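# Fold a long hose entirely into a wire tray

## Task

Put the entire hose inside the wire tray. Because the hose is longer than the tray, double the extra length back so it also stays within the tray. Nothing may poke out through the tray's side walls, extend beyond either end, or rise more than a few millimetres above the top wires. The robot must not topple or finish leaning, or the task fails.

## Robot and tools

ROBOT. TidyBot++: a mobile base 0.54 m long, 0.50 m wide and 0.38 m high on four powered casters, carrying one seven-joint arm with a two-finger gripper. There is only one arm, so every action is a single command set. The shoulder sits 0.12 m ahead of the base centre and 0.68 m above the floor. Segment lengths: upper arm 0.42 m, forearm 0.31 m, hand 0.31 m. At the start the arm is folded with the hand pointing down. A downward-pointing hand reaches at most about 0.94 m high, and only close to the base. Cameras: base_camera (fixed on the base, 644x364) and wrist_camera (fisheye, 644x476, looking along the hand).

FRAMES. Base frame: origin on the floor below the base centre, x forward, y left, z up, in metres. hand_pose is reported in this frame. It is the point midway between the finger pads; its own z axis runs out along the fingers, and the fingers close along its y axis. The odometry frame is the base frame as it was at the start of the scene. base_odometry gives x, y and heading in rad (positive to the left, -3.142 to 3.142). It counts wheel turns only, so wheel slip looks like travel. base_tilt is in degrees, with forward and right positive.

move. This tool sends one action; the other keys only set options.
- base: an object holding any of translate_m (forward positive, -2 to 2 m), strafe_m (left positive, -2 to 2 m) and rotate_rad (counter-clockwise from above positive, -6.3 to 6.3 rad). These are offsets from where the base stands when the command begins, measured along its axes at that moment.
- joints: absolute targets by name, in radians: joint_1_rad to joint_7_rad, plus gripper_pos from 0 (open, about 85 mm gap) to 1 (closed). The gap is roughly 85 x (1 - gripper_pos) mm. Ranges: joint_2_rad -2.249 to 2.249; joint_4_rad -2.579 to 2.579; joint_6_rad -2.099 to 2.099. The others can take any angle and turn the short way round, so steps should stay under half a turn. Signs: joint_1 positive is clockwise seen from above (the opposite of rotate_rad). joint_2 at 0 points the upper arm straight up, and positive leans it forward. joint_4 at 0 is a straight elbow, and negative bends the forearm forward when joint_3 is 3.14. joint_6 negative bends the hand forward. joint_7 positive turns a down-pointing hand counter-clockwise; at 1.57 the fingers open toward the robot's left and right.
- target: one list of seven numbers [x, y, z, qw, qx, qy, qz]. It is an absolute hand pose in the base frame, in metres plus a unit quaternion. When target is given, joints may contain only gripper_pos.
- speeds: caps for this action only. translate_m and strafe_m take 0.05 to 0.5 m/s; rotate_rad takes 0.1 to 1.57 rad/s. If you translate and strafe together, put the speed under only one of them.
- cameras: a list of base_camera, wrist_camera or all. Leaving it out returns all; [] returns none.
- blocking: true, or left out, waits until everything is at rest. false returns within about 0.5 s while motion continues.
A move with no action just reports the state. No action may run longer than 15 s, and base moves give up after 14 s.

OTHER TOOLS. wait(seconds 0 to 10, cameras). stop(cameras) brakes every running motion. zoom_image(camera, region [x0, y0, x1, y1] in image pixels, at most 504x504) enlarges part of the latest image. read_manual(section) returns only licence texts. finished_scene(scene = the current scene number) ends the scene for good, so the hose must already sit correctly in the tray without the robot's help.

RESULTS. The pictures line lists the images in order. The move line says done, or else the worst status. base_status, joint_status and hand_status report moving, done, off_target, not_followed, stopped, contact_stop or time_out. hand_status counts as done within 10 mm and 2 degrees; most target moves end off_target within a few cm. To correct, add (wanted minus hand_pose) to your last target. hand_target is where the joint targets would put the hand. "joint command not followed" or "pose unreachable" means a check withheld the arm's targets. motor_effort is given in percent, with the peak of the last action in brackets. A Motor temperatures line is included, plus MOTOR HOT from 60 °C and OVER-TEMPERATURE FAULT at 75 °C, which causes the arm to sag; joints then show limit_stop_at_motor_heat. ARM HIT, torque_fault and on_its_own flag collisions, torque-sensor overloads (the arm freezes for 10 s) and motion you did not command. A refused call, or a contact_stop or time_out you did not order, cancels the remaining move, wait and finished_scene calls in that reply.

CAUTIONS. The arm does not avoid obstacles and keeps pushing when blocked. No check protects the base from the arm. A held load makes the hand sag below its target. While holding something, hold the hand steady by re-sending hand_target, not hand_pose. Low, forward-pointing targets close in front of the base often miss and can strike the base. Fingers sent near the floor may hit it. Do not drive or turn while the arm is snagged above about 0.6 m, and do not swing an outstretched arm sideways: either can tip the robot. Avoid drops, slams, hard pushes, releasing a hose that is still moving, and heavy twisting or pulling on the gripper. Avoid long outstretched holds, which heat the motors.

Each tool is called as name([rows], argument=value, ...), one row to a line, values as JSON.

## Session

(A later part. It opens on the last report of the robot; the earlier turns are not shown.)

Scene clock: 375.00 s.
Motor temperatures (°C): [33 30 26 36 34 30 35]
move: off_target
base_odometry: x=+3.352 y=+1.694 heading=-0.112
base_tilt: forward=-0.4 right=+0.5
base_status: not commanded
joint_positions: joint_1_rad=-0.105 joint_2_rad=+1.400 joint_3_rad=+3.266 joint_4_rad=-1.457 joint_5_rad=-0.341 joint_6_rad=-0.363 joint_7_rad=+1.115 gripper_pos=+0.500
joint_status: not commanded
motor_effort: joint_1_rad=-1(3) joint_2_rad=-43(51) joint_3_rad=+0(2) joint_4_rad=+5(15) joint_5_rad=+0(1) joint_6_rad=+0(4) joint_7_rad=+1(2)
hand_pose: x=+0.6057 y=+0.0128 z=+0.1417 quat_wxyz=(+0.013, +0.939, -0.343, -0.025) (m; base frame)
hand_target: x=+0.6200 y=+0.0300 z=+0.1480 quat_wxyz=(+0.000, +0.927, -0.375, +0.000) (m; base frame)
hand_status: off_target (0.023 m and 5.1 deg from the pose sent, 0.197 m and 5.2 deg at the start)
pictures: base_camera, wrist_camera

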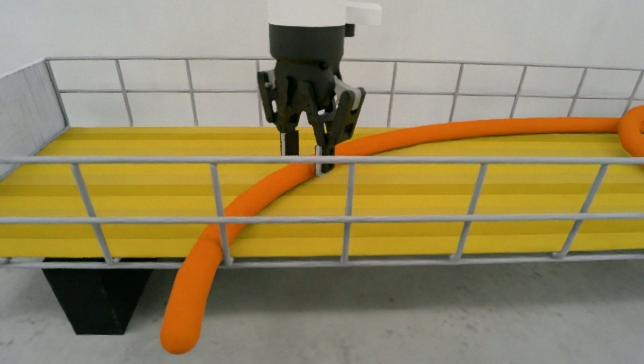

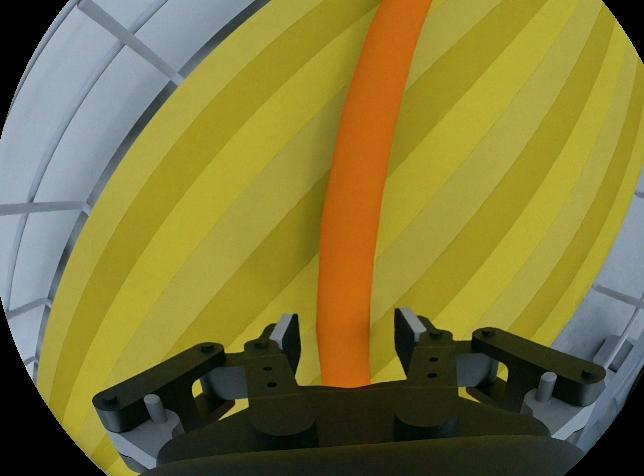

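move(target=[0.572, 0.085, 0.136, 0, 0.9135, -0.4067, 0], cameras=["wrist_camera"])

move(joints={"gripper_pos": 0.88})

Scene clock: 376.13 s.
Motor temperatures (°C): [33 30 26 36 34 30 35]
move: off_target
base_odometry: x=+3.352 y=+1.694 heading=-0.112
base_tilt: forward=-0.4 right=+0.5
base_status: not commanded
joint_positions: joint_1_rad=-0.218 joint_2_rad=+1.398 joint_3_rad=+3.244 joint_4_rad=-1.588 joint_5_rad=-0.452 joint_6_rad=-0.227 joint_7_rad=+1.069 gripper_pos=+0.500
joint_status: not commanded
motor_effort: joint_1_rad=-2(4) joint_2_rad=-40(43) joint_3_rad=-3(3) joint_4_rad=+4(5) joint_5_rad=+0(1) joint_6_rad=+0(1) joint_7_rad=+0(1)
hand_pose: x=+0.5631 y=+0.0661 z=+0.1328 quat_wxyz=(+0.014, +0.931, -0.365, -0.020) (m; base frame)
hand_target: x=+0.5720 y=+0.0850 z=+0.1360 quat_wxyz=(+0.000, +0.914, -0.407, +0.000) (m; base frame)
hand_status: off_target (0.021 m and 5.9 deg from the pose sent, 0.080 m and 8.5 deg at the start)
pictures: wrist_camera

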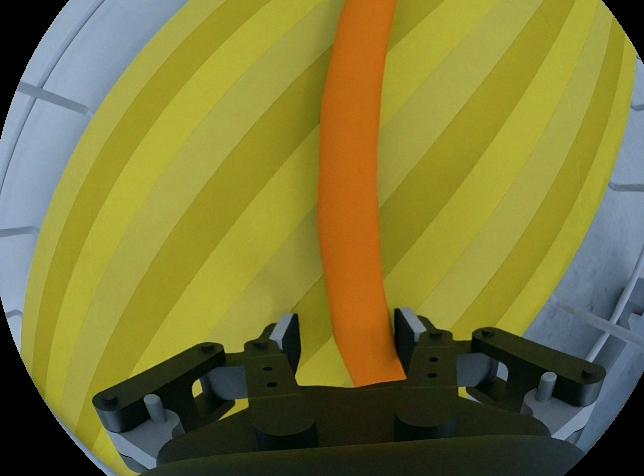

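Scene clock: 376.87 s.
Motor temperatures (°C): [33 30 26 36 34 30 35]
move: off_target
base_odometry: x=+3.352 y=+1.694 heading=-0.112
base_tilt: forward=-0.3 right=+0.5
base_status: not commanded
joint_positions: joint_1_rad=-0.218 joint_2_rad=+1.394 joint_3_rad=+3.242 joint_4_rad=-1.593 joint_5_rad=-0.454 joint_6_rad=-0.223 joint_7_rad=+1.069 gripper_pos=+0.746
joint_status: gripper_pos off_target (ended at +0.746, target +0.880)
motor_effort: joint_1_rad=-1(3) joint_2_rad=-40(41) joint_3_rad=-2(4) joint_4_rad=+3(4) joint_5_rad=-1(1) joint_6_rad=+0(1) joint_7_rad=+0(1)
hand_pose: x=+0.5638 y=+0.0675 z=+0.1347 quat_wxyz=(+0.013, +0.930, -0.366, -0.019) (m; base frame)
hand_target: x=+0.5720 y=+0.0850 z=+0.1360 quat_wxyz=(+0.000, +0.914, -0.407, +0.000) (m; base frame)
hand_status: not commanded
pictures: base_camera, wrist_camera

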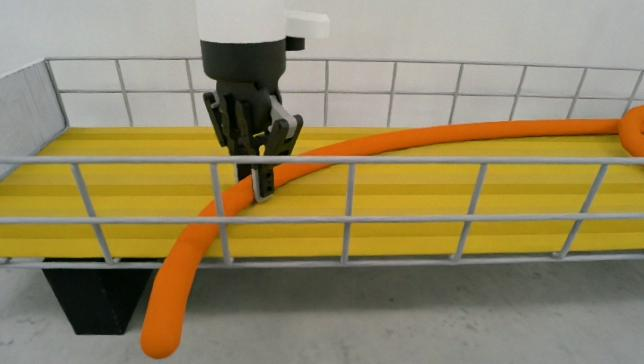

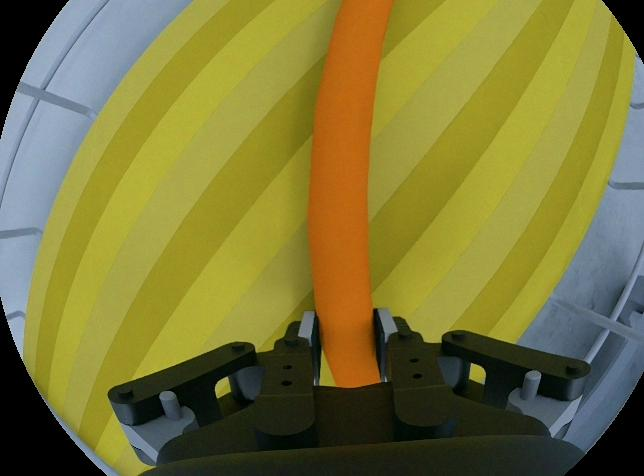

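move(target=[0.71, 0.07, 0.15, 0, 0.9135, -0.4067, 0])

Scene clock: 379.00 s.
Motor temperatures (°C): [33 30 26 36 34 30 35]
move: off_target
base_odometry: x=+3.352 y=+1.694 heading=-0.112
base_tilt: forward=-0.3 right=+0.5
base_status: not commanded
joint_positions: joint_1_rad=-0.218 joint_2_rad=+1.478 joint_3_rad=+3.289 joint_4_rad=-1.120 joint_5_rad=-0.360 joint_6_rad=-0.581 joint_7_rad=+0.858 gripper_pos=+0.748
joint_status: not commanded
motor_effort: joint_1_rad=+2(2) joint_2_rad=-52(52) joint_3_rad=+2(3) joint_4_rad=+12(13) joint_5_rad=+1(1) joint_6_rad=+4(4) joint_7_rad=+1(2)
hand_pose: x=+0.6901 y=+0.1004 z=+0.1418 quat_wxyz=(-0.017, +0.918, -0.396, -0.017) (m; base frame)
hand_target: x=+0.7100 y=+0.0700 z=+0.1500 quat_wxyz=(+0.000, +0.914, -0.407, +0.000) (m; base frame)
hand_status: off_target (0.037 m and 3.1 deg from the pose sent, 0.147 m and 5.7 deg at the start)
pictures: base_camera, wrist_camera

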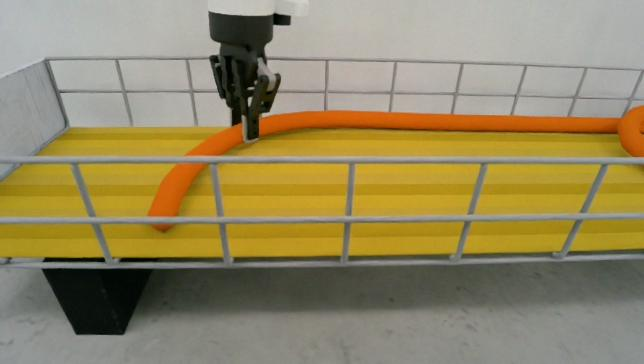

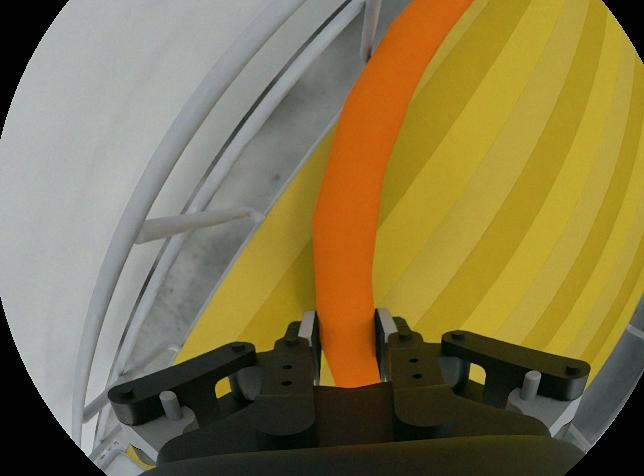

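move(target=[0.72, 0.06, 0.15, 0, 0.9903, -0.139, 0])

move(target=[0.72, 0.07, 0.15, 0, 0.9914, 0.1305, 0])

Scene clock: 380.43 s.
Motor temperatures (°C): [33 30 26 36 34 30 35]
move: off_target
base_odometry: x=+3.352 y=+1.694 heading=-0.112
base_tilt: forward=-0.3 right=+0.5
base_status: not commanded
joint_positions: joint_1_rad=-0.159 joint_2_rad=+1.497 joint_3_rad=+3.216 joint_4_rad=-1.091 joint_5_rad=-0.198 joint_6_rad=-0.631 joint_7_rad=+1.205 gripper_pos=+0.750
joint_status: not commanded
motor_effort: joint_1_rad=+1(3) joint_2_rad=-53(55) joint_3_rad=+2(4) joint_4_rad=+16(16) joint_5_rad=+2(2) joint_6_rad=+7(7) joint_7_rad=+3(3)
hand_pose: x=+0.6771 y=+0.0831 z=+0.1350 quat_wxyz=(-0.009, +0.981, -0.188, -0.039) (m; base frame)
hand_target: x=+0.7200 y=+0.0600 z=+0.1500 quat_wxyz=(+0.000, +0.990, -0.139, +0.000) (m; base frame)
hand_status: off_target (0.051 m and 7.3 deg from the pose sent, 0.051 m and 30.8 deg at the start)
pictures: base_camera, wrist_camera

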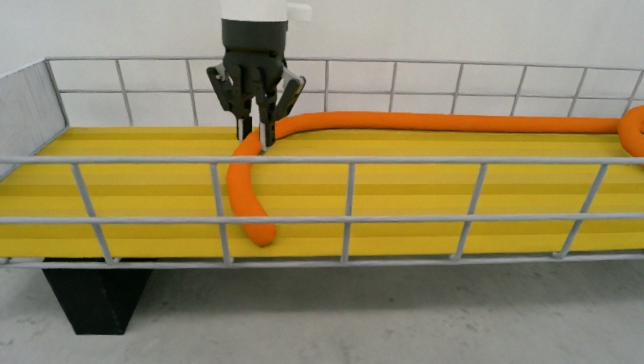

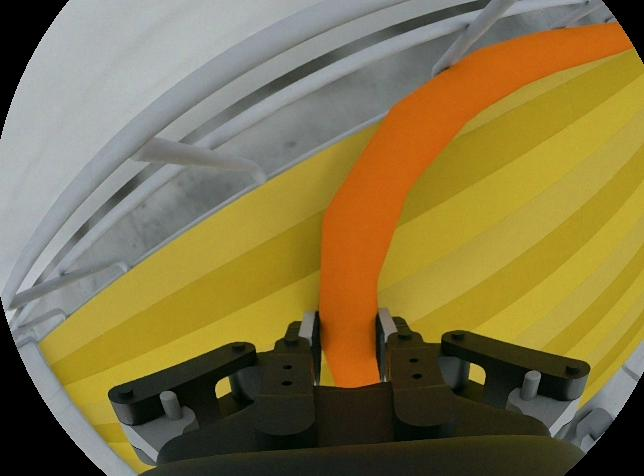

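Scene clock: 381.70 s.
Motor temperatures (°C): [33 30 26 36 34 30 35]
move: off_target
base_odometry: x=+3.352 y=+1.694 heading=-0.112
base_tilt: forward=-0.3 right=+0.5
base_status: not commanded
joint_positions: joint_1_rad=-0.104 joint_2_rad=+1.499 joint_3_rad=+3.150 joint_4_rad=-1.091 joint_5_rad=-0.035 joint_6_rad=-0.661 joint_7_rad=+1.616 gripper_pos=+0.750
joint_status: not commanded
motor_effort: joint_1_rad=-5(5) joint_2_rad=-53(53) joint_3_rad=-4(4) joint_4_rad=+19(20) joint_5_rad=+2(2) joint_6_rad=+10(11) joint_7_rad=+4(5)
hand_pose: x=+0.6665 y=+0.0598 z=+0.1348 quat_wxyz=(-0.004, +0.997, +0.059, -0.055) (m; base frame)
hand_target: x=+0.7200 y=+0.0700 z=+0.1500 quat_wxyz=(+0.000, +0.991, +0.131, +0.000) (m; base frame)
hand_status: off_target (0.057 m and 10.3 deg from the pose sent, 0.047 m and 37.0 deg at the start)
pictures: base_camera, wrist_camera

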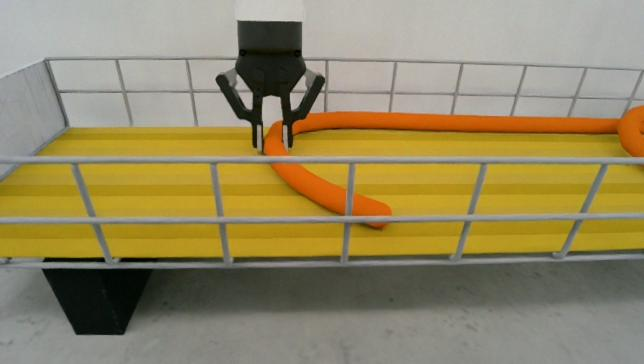

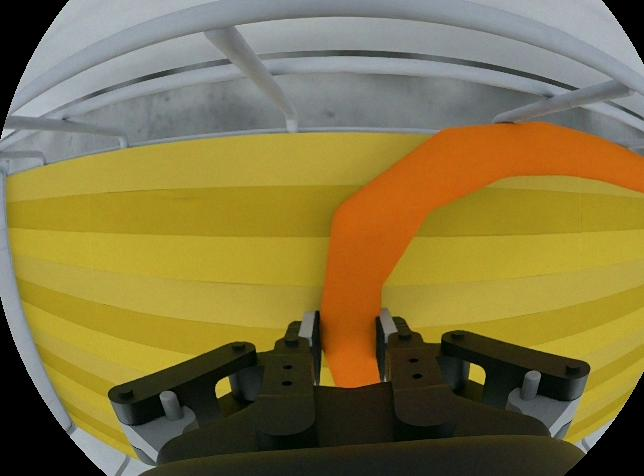

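move(target=[0.66, 0.09, 0.15, 0, 0.9063, 0.4226, 0], cameras=["base_camera"])

move(target=[0.57, 0.06, 0.15, 0, 0.7660, 0.6428, 0])

Scene clock: 383.80 s.
Motor temperatures (°C): [33 30 26 36 34 30 35]
move: off_target
base_odometry: x=+3.352 y=+1.694 heading=-0.112
base_tilt: forward=-0.4 right=+0.6
base_status: not commanded
joint_positions: joint_1_rad=-0.081 joint_2_rad=+1.453 joint_3_rad=+3.066 joint_4_rad=-1.290 joint_5_rad=+0.223 joint_6_rad=-0.544 joint_7_rad=+1.995 gripper_pos=+0.750
joint_status: not commanded
motor_effort: joint_1_rad=-6(9) joint_2_rad=-47(53) joint_3_rad=-8(8) joint_4_rad=+11(19) joint_5_rad=+1(2) joint_6_rad=+4(11) joint_7_rad=+4(6)
hand_pose: x=+0.6150 y=+0.0515 z=+0.1352 quat_wxyz=(+0.002, +0.934, +0.351, -0.069) (m; base frame)
hand_target: x=+0.6600 y=+0.0900 z=+0.1500 quat_wxyz=(+0.000, +0.906, +0.423, +0.000) (m; base frame)
hand_status: off_target (0.061 m and 11.9 deg from the pose sent, 0.034 m and 43.6 deg at the start)
pictures: base_camera

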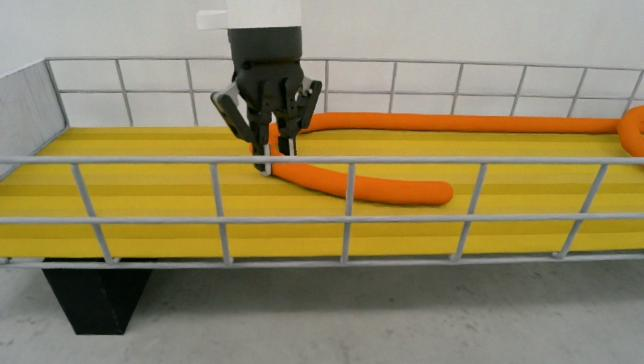

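Scene clock: 385.60 s.
Motor temperatures (°C): [33 30 26 36 34 30 35]
move: off_target
base_odometry: x=+3.352 y=+1.694 heading=-0.112
base_tilt: forward=-0.3 right=+0.5
base_status: not commanded
joint_positions: joint_1_rad=-0.060 joint_2_rad=+1.388 joint_3_rad=+3.065 joint_4_rad=-1.636 joint_5_rad=+0.573 joint_6_rad=-0.256 joint_7_rad=+2.187 gripper_pos=+0.750
joint_status: not commanded
motor_effort: joint_1_rad=-4(7) joint_2_rad=-42(46) joint_3_rad=-7(8) joint_4_rad=+4(10) joint_5_rad=+1(2) joint_6_rad=+3(4) joint_7_rad=+2(4)
hand_pose: x=+0.5384 y=+0.0309 z=+0.1388 quat_wxyz=(+0.001, +0.807, +0.588, -0.057) (m; base frame)
hand_target: x=+0.5700 y=+0.0600 z=+0.1500 quat_wxyz=(+0.000, +0.766, +0.643, +0.000) (m; base frame)
hand_status: off_target (0.044 m and 10.3 deg from the pose sent, 0.048 m and 39.6 deg at the start)
pictures: base_camera, wrist_camera

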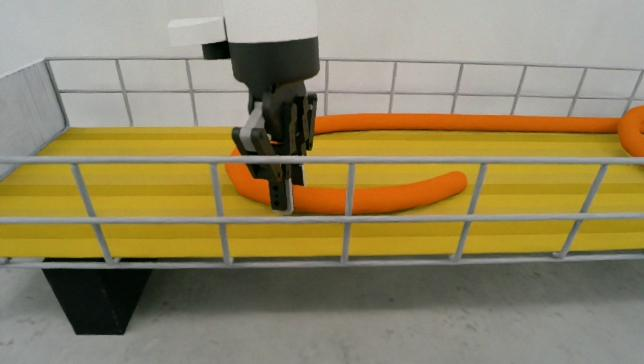

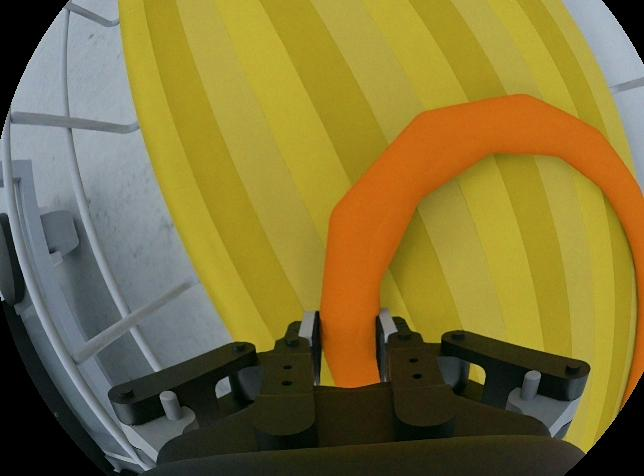

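move(joints={"gripper_pos": 0.4})

Scene clock: 386.77 s.
Motor temperatures (°C): [33 30 26 36 34 30 35]
move: done
base_odometry: x=+3.352 y=+1.694 heading=-0.112
base_tilt: forward=-0.4 right=+0.5
base_status: not commanded
joint_positions: joint_1_rad=-0.060 joint_2_rad=+1.388 joint_3_rad=+3.039 joint_4_rad=-1.648 joint_5_rad=+0.584 joint_6_rad=-0.242 joint_7_rad=+2.205 gripper_pos=+0.400
joint_status: all done
motor_effort: joint_1_rad=+0(4) joint_2_rad=-43(44) joint_3_rad=-3(7) joint_4_rad=+5(7) joint_5_rad=+0(2) joint_6_rad=+2(3) joint_7_rad=+1(3)
hand_pose: x=+0.5335 y=+0.0480 z=+0.1390 quat_wxyz=(-0.012, +0.797, +0.602, -0.049) (m; base frame)
hand_target: x=+0.5700 y=+0.0600 z=+0.1500 quat_wxyz=(+0.000, +0.766, +0.643, +0.000) (m; base frame)
hand_status: not commanded
pictures: base_camera, wrist_camera

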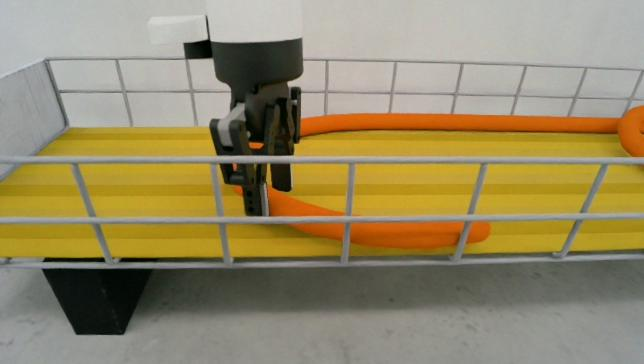

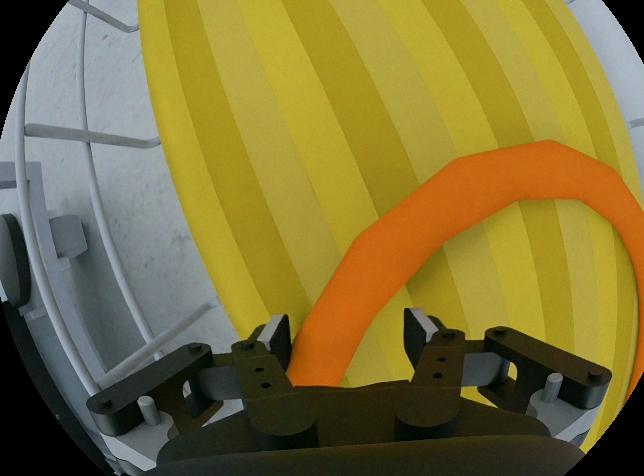

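move(target=[0.63, 0.125, 0.148, 0, 0.9397, 0.342, 0])

Scene clock: 388.53 s.
Motor temperatures (°C): [33 30 26 36 34 30 35]
move: off_target
base_odometry: x=+3.352 y=+1.694 heading=-0.112
base_tilt: forward=-0.3 right=+0.5
base_status: not commanded
joint_positions: joint_1_rad=-0.196 joint_2_rad=+1.418 joint_3_rad=+3.039 joint_4_rad=-1.435 joint_5_rad=+0.248 joint_6_rad=-0.346 joint_7_rad=+1.924 gripper_pos=+0.400
joint_status: not commanded
motor_effort: joint_1_rad=+4(6) joint_2_rad=-50(50) joint_3_rad=+1(3) joint_4_rad=+12(12) joint_5_rad=+2(2) joint_6_rad=+4(5) joint_7_rad=+0(1)
hand_pose: x=+0.5921 y=+0.1333 z=+0.1364 quat_wxyz=(-0.013, +0.920, +0.391, -0.021) (m; base frame)
hand_target: x=+0.6300 y=+0.1250 z=+0.1480 quat_wxyz=(+0.000, +0.940, +0.342, +0.000) (m; base frame)
hand_status: off_target (0.040 m and 6.7 deg from the pose sent, 0.124 m and 34.7 deg at the start)
pictures: base_camera, wrist_camera

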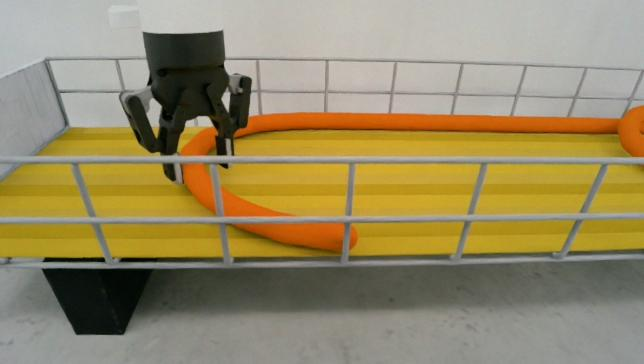

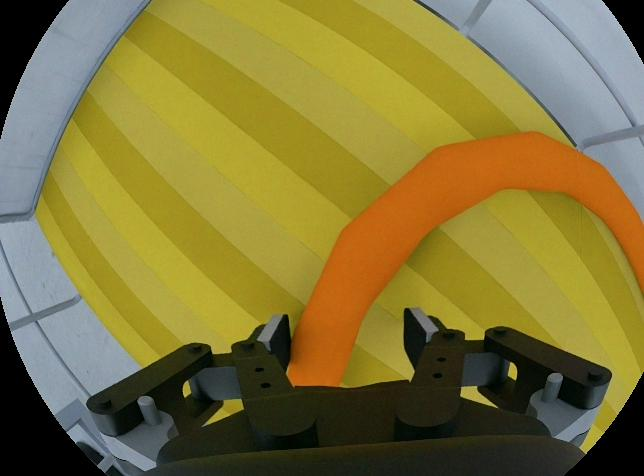

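move(joints={"gripper_pos": 0.88}, cameras=["wrist_camera"])

move(target=[0.64, 0.0, 0.15, 0, 0.8660, 0.5, 0])

Scene clock: 391.60 s.
Motor temperatures (°C): [33 30 26 36 34 30 35]
move: off_target
base_odometry: x=+3.352 y=+1.694 heading=-0.112
base_tilt: forward=-0.3 right=+0.5
base_status: not commanded
joint_positions: joint_1_rad=-0.198 joint_2_rad=+1.421 joint_3_rad=+3.040 joint_4_rad=-1.435 joint_5_rad=+0.241 joint_6_rad=-0.354 joint_7_rad=+1.917 gripper_pos=+0.712
joint_status: gripper_pos off_target (ended at +0.712, target +0.880)
motor_effort: joint_1_rad=+3(6) joint_2_rad=-50(51) joint_3_rad=+2(3) joint_4_rad=+13(14) joint_5_rad=+2(2) joint_6_rad=+5(6) joint_7_rad=+2(2)
hand_pose: x=+0.5878 y=+0.1328 z=+0.1351 quat_wxyz=(-0.014, +0.922, +0.385, -0.027) (m; base frame)
hand_target: x=+0.6300 y=+0.1250 z=+0.1480 quat_wxyz=(+0.000, +0.940, +0.342, +0.000) (m; base frame)
hand_status: not commanded
pictures: wrist_camera

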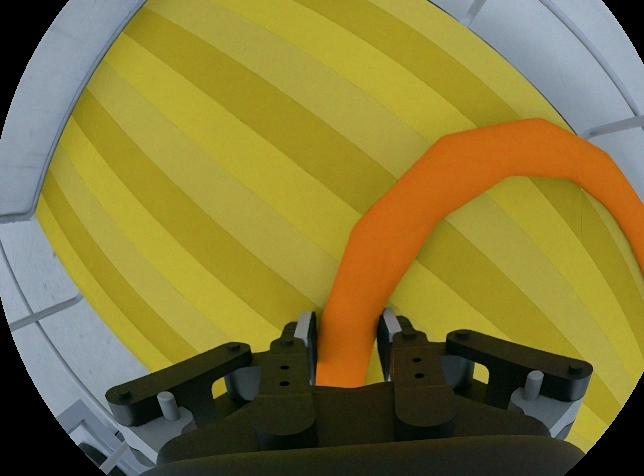

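Scene clock: 392.97 s.
Motor temperatures (°C): [33 30 26 36 34 30 35]
move: off_target
base_odometry: x=+3.352 y=+1.694 heading=-0.112
base_tilt: forward=-0.3 right=+0.5
base_status: not commanded
joint_positions: joint_1_rad=+0.030 joint_2_rad=+1.432 joint_3_rad=+2.958 joint_4_rad=-1.458 joint_5_rad=+0.366 joint_6_rad=-0.390 joint_7_rad=+2.234 gripper_pos=+0.742
joint_status: not commanded
motor_effort: joint_1_rad=+6(9) joint_2_rad=-52(53) joint_3_rad=+2(5) joint_4_rad=+18(19) joint_5_rad=+2(3) joint_6_rad=+9(9) joint_7_rad=-1(2)
hand_pose: x=+0.5798 y=+0.0570 z=+0.1342 quat_wxyz=(-0.046, +0.872, +0.486, -0.038) (m; base frame)
hand_target: x=+0.6400 y=+0.0000 z=+0.1500 quat_wxyz=(+0.000, +0.866, +0.500, +0.000) (m; base frame)
hand_status: off_target (0.084 m and 7.1 deg from the pose sent, 0.143 m and 15.0 deg at the start)
pictures: base_camera, wrist_camera

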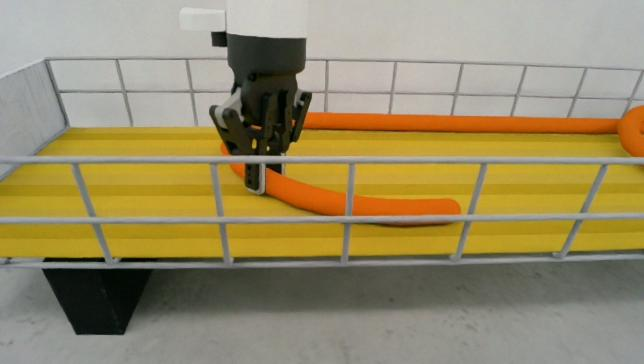

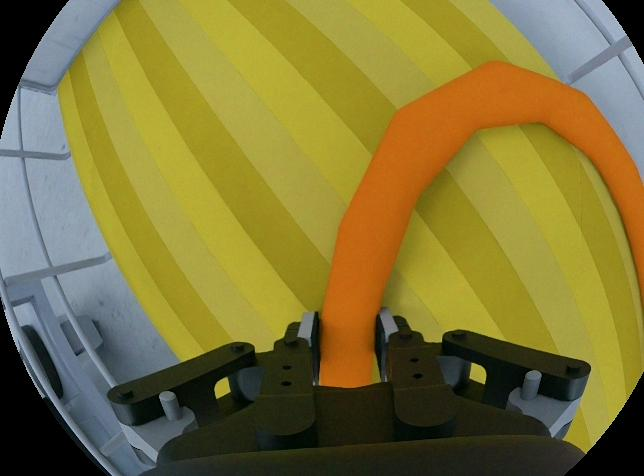

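move(target=[0.60, -0.14, 0.15, 0, 0.7934, 0.6088, 0], cameras=["base_camera"])

move(target=[0.57, -0.26, 0.15, 0, 0.7373, 0.6756, 0])

Scene clock: 394.80 s.
Motor temperatures (°C): [33 30 26 36 34 30 35]
move: off_target
base_odometry: x=+3.352 y=+1.694 heading=-0.112
base_tilt: forward=-0.4 right=+0.5
base_status: not commanded
joint_positions: joint_1_rad=+0.374 joint_2_rad=+1.430 joint_3_rad=+2.925 joint_4_rad=-1.515 joint_5_rad=+0.588 joint_6_rad=-0.390 joint_7_rad=+2.602 gripper_pos=+0.753
joint_status: not commanded
motor_effort: joint_1_rad=+3(11) joint_2_rad=-44(53) joint_3_rad=-2(4) joint_4_rad=+14(18) joint_5_rad=+0(2) joint_6_rad=+7(9) joint_7_rad=-2(3)
hand_pose: x=+0.5502 y=-0.0973 z=+0.1338 quat_wxyz=(-0.053, +0.804, +0.591, -0.036) (m; base frame)
hand_target: x=+0.6000 y=-0.1400 z=+0.1500 quat_wxyz=(+0.000, +0.793, +0.609, +0.000) (m; base frame)
hand_status: off_target (0.068 m and 7.7 deg from the pose sent, 0.199 m and 18.1 deg at the start)
pictures: base_camera

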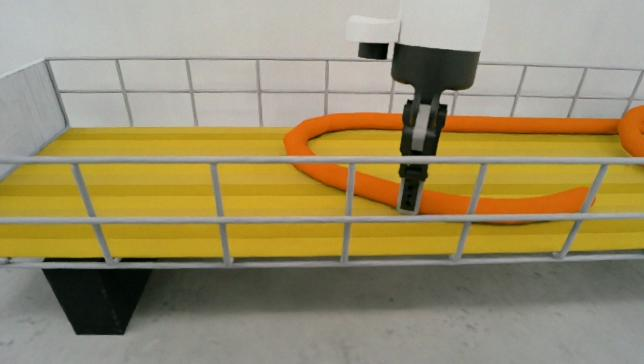

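Scene clock: 396.47 s.
Motor temperatures (°C): [33 30 26 36 34 30 35]
move: off_target
base_odometry: x=+3.352 y=+1.694 heading=-0.112
base_tilt: forward=-0.3 right=+0.5
base_status: not commanded
joint_positions: joint_1_rad=+0.659 joint_2_rad=+1.431 joint_3_rad=+2.909 joint_4_rad=-1.446 joint_5_rad=+0.651 joint_6_rad=-0.407 joint_7_rad=+3.013 gripper_pos=+0.754
joint_status: not commanded
motor_effort: joint_1_rad=+1(6) joint_2_rad=-47(49) joint_3_rad=-8(9) joint_4_rad=+10(15) joint_5_rad=-2(3) joint_6_rad=+6(8) joint_7_rad=-2(3)
hand_pose: x=+0.5395 y=-0.2388 z=+0.1378 quat_wxyz=(-0.028, +0.751, +0.660, -0.013) (m; base frame)
hand_target: x=+0.5700 y=-0.2600 z=+0.1500 quat_wxyz=(+0.000, +0.737, +0.676, +0.000) (m; base frame)
hand_status: off_target (0.039 m and 4.2 deg from the pose sent, 0.165 m and 14.4 deg at the start)
pictures: base_camera, wrist_camera

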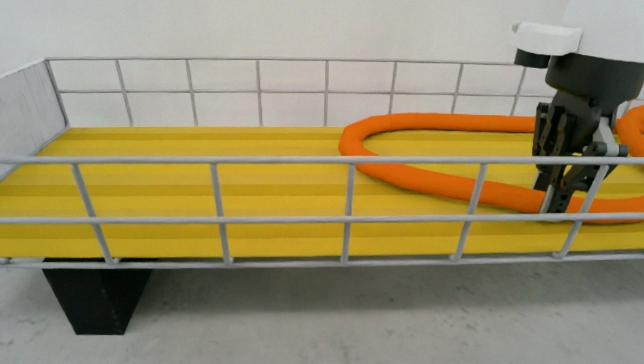

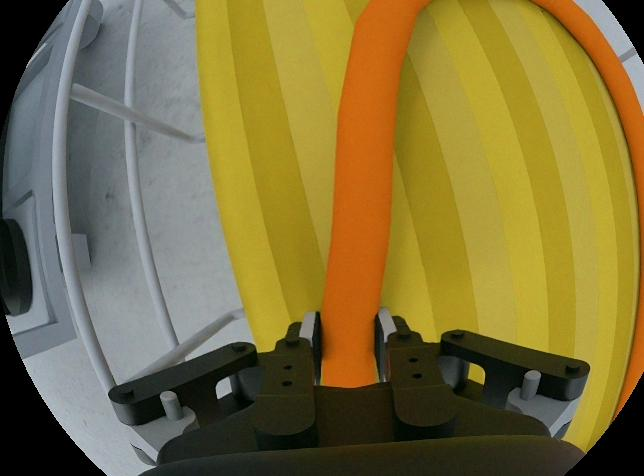

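move(joints={"gripper_pos": 0.4}, cameras=["base_camera", "wrist_camera"])

Scene clock: 397.37 s.
Motor temperatures (°C): [33 30 26 36 34 30 35]
move: done
base_odometry: x=+3.352 y=+1.694 heading=-0.112
base_tilt: forward=-0.4 right=+0.5
base_status: not commanded
joint_positions: joint_1_rad=+0.669 joint_2_rad=+1.430 joint_3_rad=+2.909 joint_4_rad=-1.420 joint_5_rad=+0.651 joint_6_rad=-0.407 joint_7_rad=+3.014 gripper_pos=+0.400
joint_status: all done
motor_effort: joint_1_rad=-3(3) joint_2_rad=-45(48) joint_3_rad=-8(8) joint_4_rad=+6(11) joint_5_rad=-1(3) joint_6_rad=+2(6) joint_7_rad=+0(3)
hand_pose: x=+0.5494 y=-0.2529 z=+0.1397 quat_wxyz=(-0.015, +0.756, +0.654, -0.010) (m; base frame)
hand_target: x=+0.5700 y=-0.2600 z=+0.1500 quat_wxyz=(+0.000, +0.737, +0.676, +0.000) (m; base frame)
hand_status: not commanded
pictures: base_camera, wrist_camera

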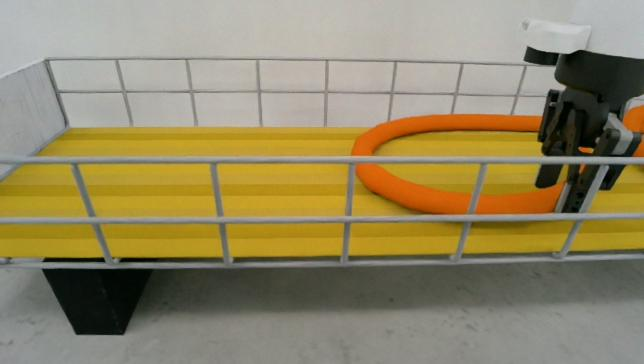

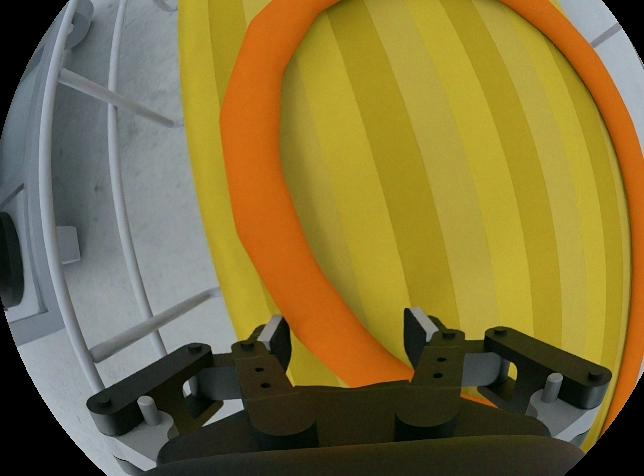

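move(target=[0.58, -0.265, 0.15, 0, 0.5, 0.866, 0])

Scene clock: 398.83 s.
Motor temperatures (°C): [33 30 26 36 34 30 35]
move: off_target
base_odometry: x=+3.352 y=+1.694 heading=-0.112
base_tilt: forward=-0.4 right=+0.5
base_status: not commanded
joint_positions: joint_1_rad=+0.707 joint_2_rad=+1.433 joint_3_rad=+2.825 joint_4_rad=-1.376 joint_5_rad=+0.756 joint_6_rad=-0.453 joint_7_rad=+3.546 gripper_pos=+0.400
joint_status: not commanded
motor_effort: joint_1_rad=-2(4) joint_2_rad=-45(46) joint_3_rad=-10(10) joint_4_rad=+6(8) joint_5_rad=-1(1) joint_6_rad=+3(3) joint_7_rad=+0(1)
hand_pose: x=+0.5759 y=-0.2596 z=+0.1503 quat_wxyz=(+0.000, +0.533, +0.846, +0.004) (m; base frame)
hand_target: x=+0.5800 y=-0.2650 z=+0.1500 quat_wxyz=(+0.000, +0.500, +0.866, +0.000) (m; base frame)
hand_status: off_target (0.007 m and 4.5 deg from the pose sent, 0.034 m and 38.4 deg at the start)
pictures: base_camera, wrist_camera

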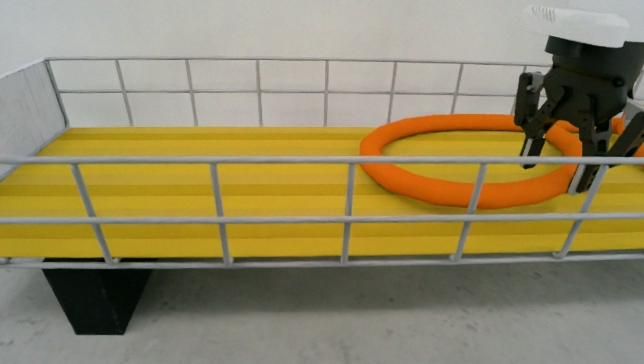

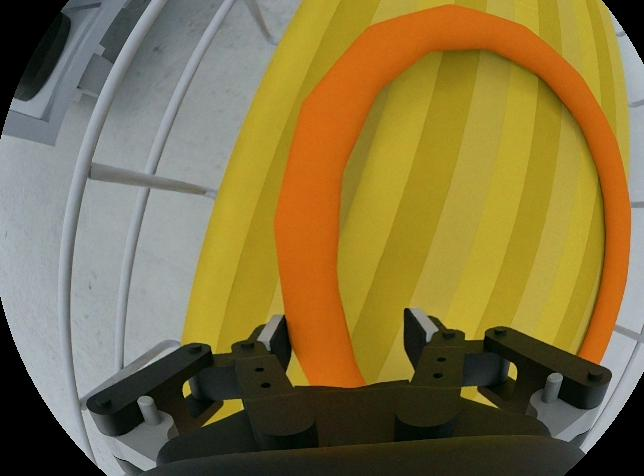

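move(joints={"gripper_pos": 0.1}, cameras=[])

move(target=[0.59, -0.265, 0.2, 0, 0.5, 0.866, 0])

Scene clock: 399.70 s.
Motor temperatures (°C): [33 30 26 36 34 30 35]
move: done
base_odometry: x=+3.352 y=+1.694 heading=-0.112
base_tilt: forward=-0.4 right=+0.5
base_status: not commanded
joint_positions: joint_1_rad=+0.707 joint_2_rad=+1.433 joint_3_rad=+2.825 joint_4_rad=-1.376 joint_5_rad=+0.756 joint_6_rad=-0.453 joint_7_rad=+3.547 gripper_pos=+0.100
joint_status: all done
motor_effort: joint_1_rad=-2(3) joint_2_rad=-45(46) joint_3_rad=-9(10) joint_4_rad=+6(7) joint_5_rad=-1(1) joint_6_rad=+3(3) joint_7_rad=+1(2)
hand_pose: x=+0.5759 y=-0.2596 z=+0.1503 quat_wxyz=(+0.000, +0.533, +0.846, +0.004) (m; base frame)
hand_target: x=+0.5800 y=-0.2650 z=+0.1500 quat_wxyz=(+0.000, +0.500, +0.866, +0.000) (m; base frame)
hand_status: not commanded
pictures: none
No camera images: "cameras" was empty.

Scene clock: 400.70 s.
Motor temperatures (°C): [33 30 26 36 34 30 35]
move: off_target
base_odometry: x=+3.352 y=+1.694 heading=-0.112
base_tilt: forward=-0.3 right=+0.5
base_status: not commanded
joint_positions: joint_1_rad=+0.707 joint_2_rad=+1.355 joint_3_rad=+2.805 joint_4_rad=-1.383 joint_5_rad=+0.756 joint_6_rad=-0.508 joint_7_rad=+3.582 gripper_pos=+0.100
joint_status: not commanded
motor_effort: joint_1_rad=-2(4) joint_2_rad=-45(49) joint_3_rad=-9(10) joint_4_rad=+8(8) joint_5_rad=-1(1) joint_6_rad=+3(3) joint_7_rad=+0(2)
hand_pose: x=+0.5937 y=-0.2743 z=+0.1930 quat_wxyz=(+0.014, +0.516, +0.857, -0.007) (m; base frame)
hand_target: x=+0.5900 y=-0.2650 z=+0.2000 quat_wxyz=(+0.000, +0.500, +0.866, +0.000) (m; base frame)
hand_status: off_target (0.012 m and 2.8 deg from the pose sent, 0.052 m and 4.4 deg at the start)
pictures: base_camera, wrist_camera

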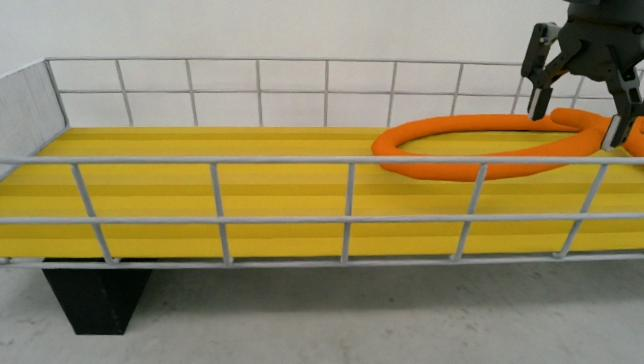

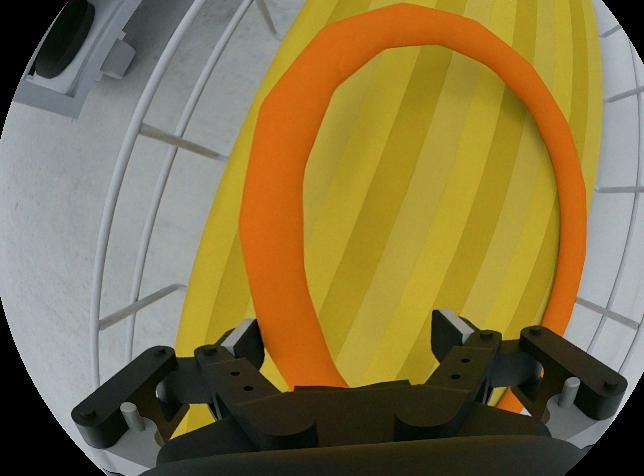

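move(target=[0.57, -0.275, 0.25, 0, 0.5, 0.866, 0])

move(target=[0.55, -0.3, 0.42, 0, 0.7071, 0.7071, 0])

Scene clock: 402.07 s.
Motor temperatures (°C): [33 30 26 36 34 30 35]
move: off_target
base_odometry: x=+3.352 y=+1.694 heading=-0.112
base_tilt: forward=-0.4 right=+0.5
base_status: not commanded
joint_positions: joint_1_rad=+0.768 joint_2_rad=+1.242 joint_3_rad=+2.774 joint_4_rad=-1.481 joint_5_rad=+0.756 joint_6_rad=-0.530 joint_7_rad=+3.595 gripper_pos=+0.100
joint_status: not commanded
motor_effort: joint_1_rad=-2(4) joint_2_rad=-44(48) joint_3_rad=-9(9) joint_4_rad=+7(9) joint_5_rad=-1(1) joint_6_rad=+2(3) joint_7_rad=+0(1)
hand_pose: x=+0.5774 y=-0.2870 z=+0.2438 quat_wxyz=(+0.018, +0.519, +0.854, -0.005) (m; base frame)
hand_target: x=+0.5700 y=-0.2750 z=+0.2500 quat_wxyz=(+0.000, +0.500, +0.866, +0.000) (m; base frame)
hand_status: off_target (0.015 m and 3.3 deg from the pose sent, 0.062 m and 2.8 deg at the start)
pictures: base_camera, wrist_camera

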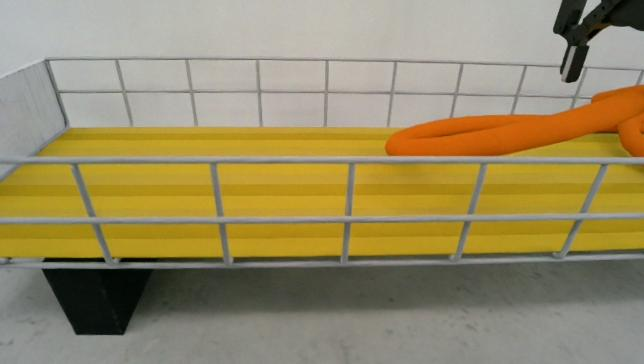

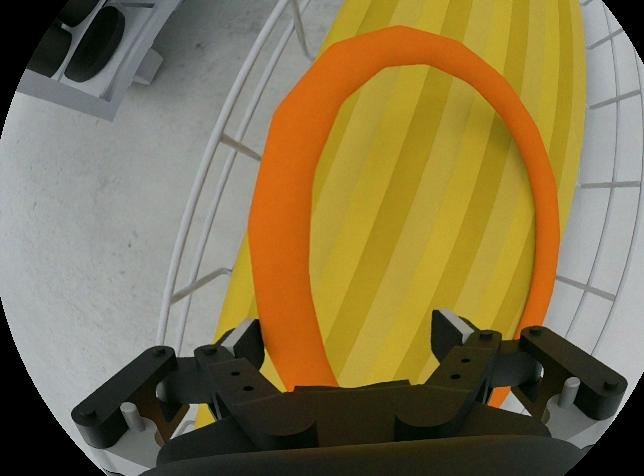

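Scene clock: 403.80 s.
Motor temperatures (°C): [33 30 26 36 34 30 35]
move: off_target
base_odometry: x=+3.352 y=+1.694 heading=-0.112
base_tilt: forward=-0.4 right=+0.6
base_status: not commanded
joint_positions: joint_1_rad=+0.804 joint_2_rad=+0.883 joint_3_rad=+2.774 joint_4_rad=-1.532 joint_5_rad=+0.459 joint_6_rad=-0.729 joint_7_rad=+3.486 gripper_pos=+0.100
joint_status: not commanded
motor_effort: joint_1_rad=+1(3) joint_2_rad=-40(47) joint_3_rad=-6(9) joint_4_rad=+12(12) joint_5_rad=+0(1) joint_6_rad=+1(2) joint_7_rad=+0(1)
hand_pose: x=+0.5777 y=-0.3124 z=+0.4234 quat_wxyz=(+0.041, +0.667, +0.744, -0.003) (m; base frame)
hand_target: x=+0.5500 y=-0.3000 z=+0.4200 quat_wxyz=(+0.000, +0.707, +0.707, +0.000) (m; base frame)
hand_status: off_target (0.031 m and 7.9 deg from the pose sent, 0.179 m and 27.5 deg at the start)
pictures: base_camera, wrist_camera

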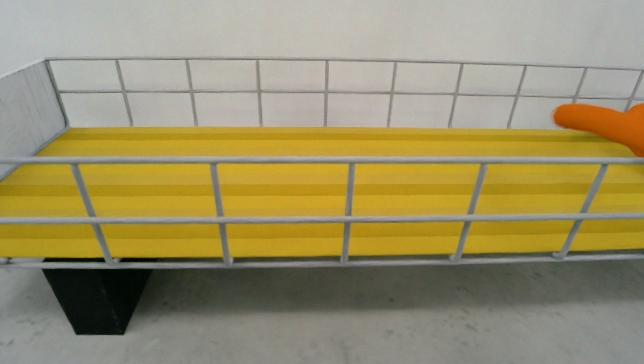

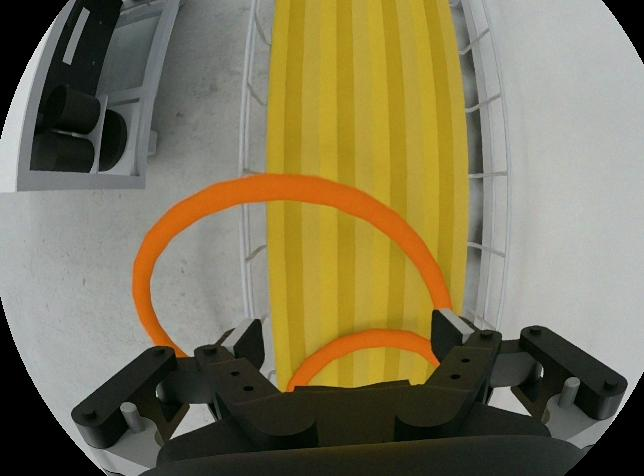

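zoom_image(camera="wrist_camera", region=[100, 150, 500, 400])

zoom_image(camera="base_camera", region=[444, 60, 644, 260])

Scaled by 1.260.

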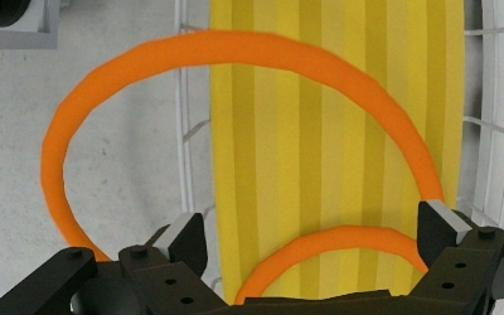

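Scaled by 2.520.

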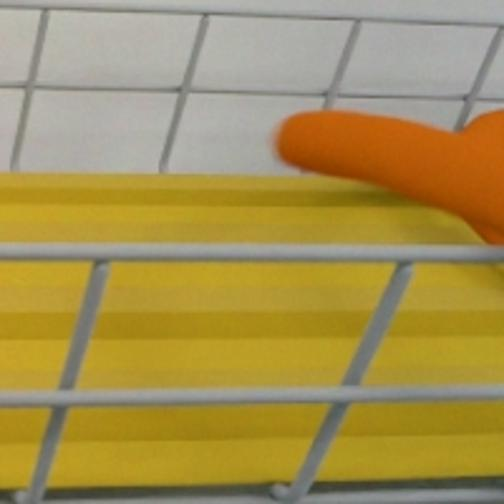

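move(target=[0.5, -0.3, 0.5, 0, 0.7071, 0.7071, 0])

Scene clock: 405.60 s.
Motor temperatures (°C): [33 30 26 36 34 30 35]
move: off_target
base_odometry: x=+3.352 y=+1.694 heading=-0.112
base_tilt: forward=-0.4 right=+0.5
base_status: not commanded
joint_positions: joint_1_rad=+0.883 joint_2_rad=+0.678 joint_3_rad=+2.774 joint_4_rad=-1.630 joint_5_rad=+0.349 joint_6_rad=-0.816 joint_7_rad=+3.505 gripper_pos=+0.100
joint_status: not commanded
motor_effort: joint_1_rad=+0(2) joint_2_rad=-36(42) joint_3_rad=-5(6) joint_4_rad=+12(13) joint_5_rad=+0(1) joint_6_rad=+1(1) joint_7_rad=+0(1)
hand_pose: x=+0.5251 y=-0.3165 z=+0.5039 quat_wxyz=(+0.041, +0.707, +0.706, -0.005) (m; base frame)
hand_target: x=+0.5000 y=-0.3000 z=+0.5000 quat_wxyz=(+0.000, +0.707, +0.707, +0.000) (m; base frame)
hand_status: off_target (0.030 m and 4.8 deg from the pose sent, 0.110 m and 7.9 deg at the start)
pictures: base_camera, wrist_camera

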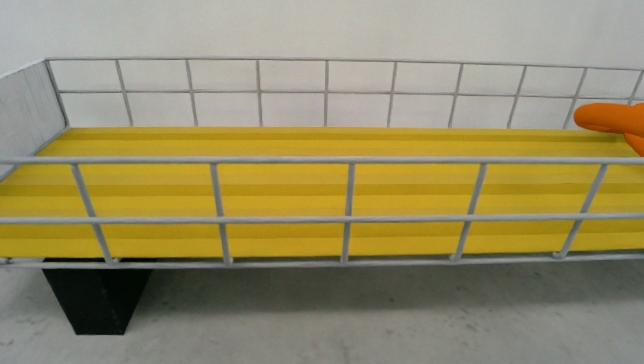

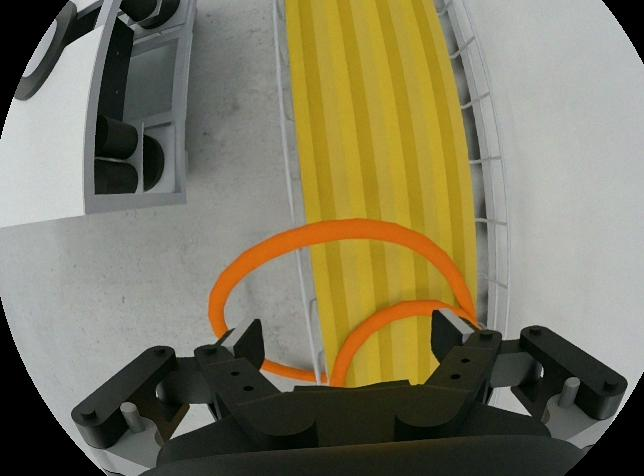

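move(base={"strafe_m": -0.3}, target=[0.45, -0.1, 0.5, 0, 0.7071, 0.7071, 0])

Scene clock: 407.83 s.
Motor temperatures (°C): [33 30 26 36 34 30 35]
move: off_target
base_odometry: x=+3.319 y=+1.396 heading=-0.113
base_tilt: forward=-0.4 right=+0.6
base_status: done
joint_positions: joint_1_rad=+0.633 joint_2_rad=+0.462 joint_3_rad=+2.745 joint_4_rad=-2.095 joint_5_rad=+0.337 joint_6_rad=-0.693 joint_7_rad=+3.198 gripper_pos=+0.100
joint_status: not commanded
motor_effort: joint_1_rad=-1(3) joint_2_rad=-25(36) joint_3_rad=-3(5) joint_4_rad=+9(14) joint_5_rad=+0(1) joint_6_rad=+0(1) joint_7_rad=+1(2)
hand_pose: x=+0.4357 y=-0.1229 z=+0.4973 quat_wxyz=(-0.012, +0.687, +0.726, -0.029) (m; base frame)
hand_target: x=+0.4500 y=-0.1000 z=+0.5000 quat_wxyz=(+0.000, +0.707, +0.707, +0.000) (m; base frame)
hand_status: off_target (0.027 m and 4.8 deg from the pose sent, 0.229 m and 4.8 deg at the start)
pictures: base_camera, wrist_camera

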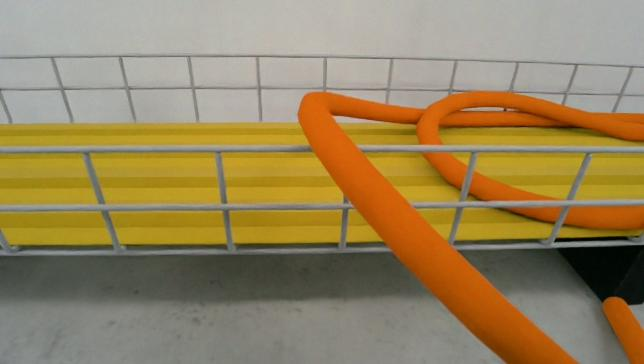

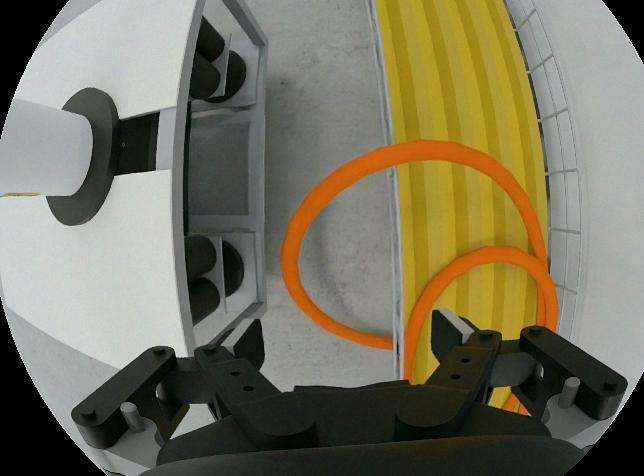

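zoom_image(camera="wrist_camera", region=[260, 130, 560, 420])

zoom_image(camera="base_camera", region=[394, 80, 644, 364])

Scaled by 1.680.

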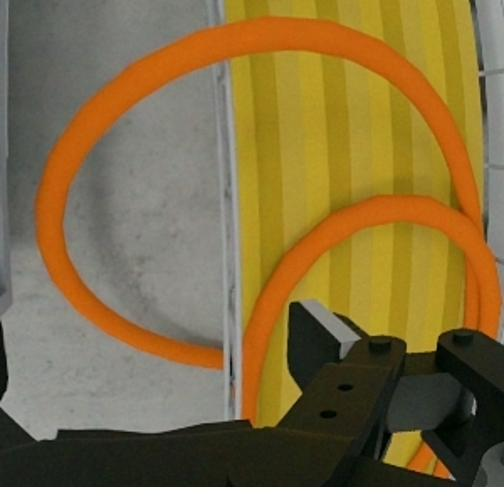

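Scaled by 1.775.

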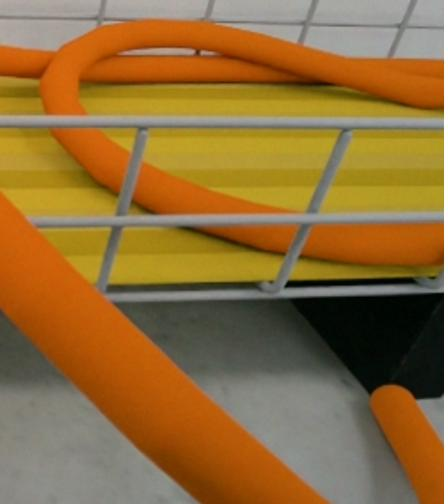

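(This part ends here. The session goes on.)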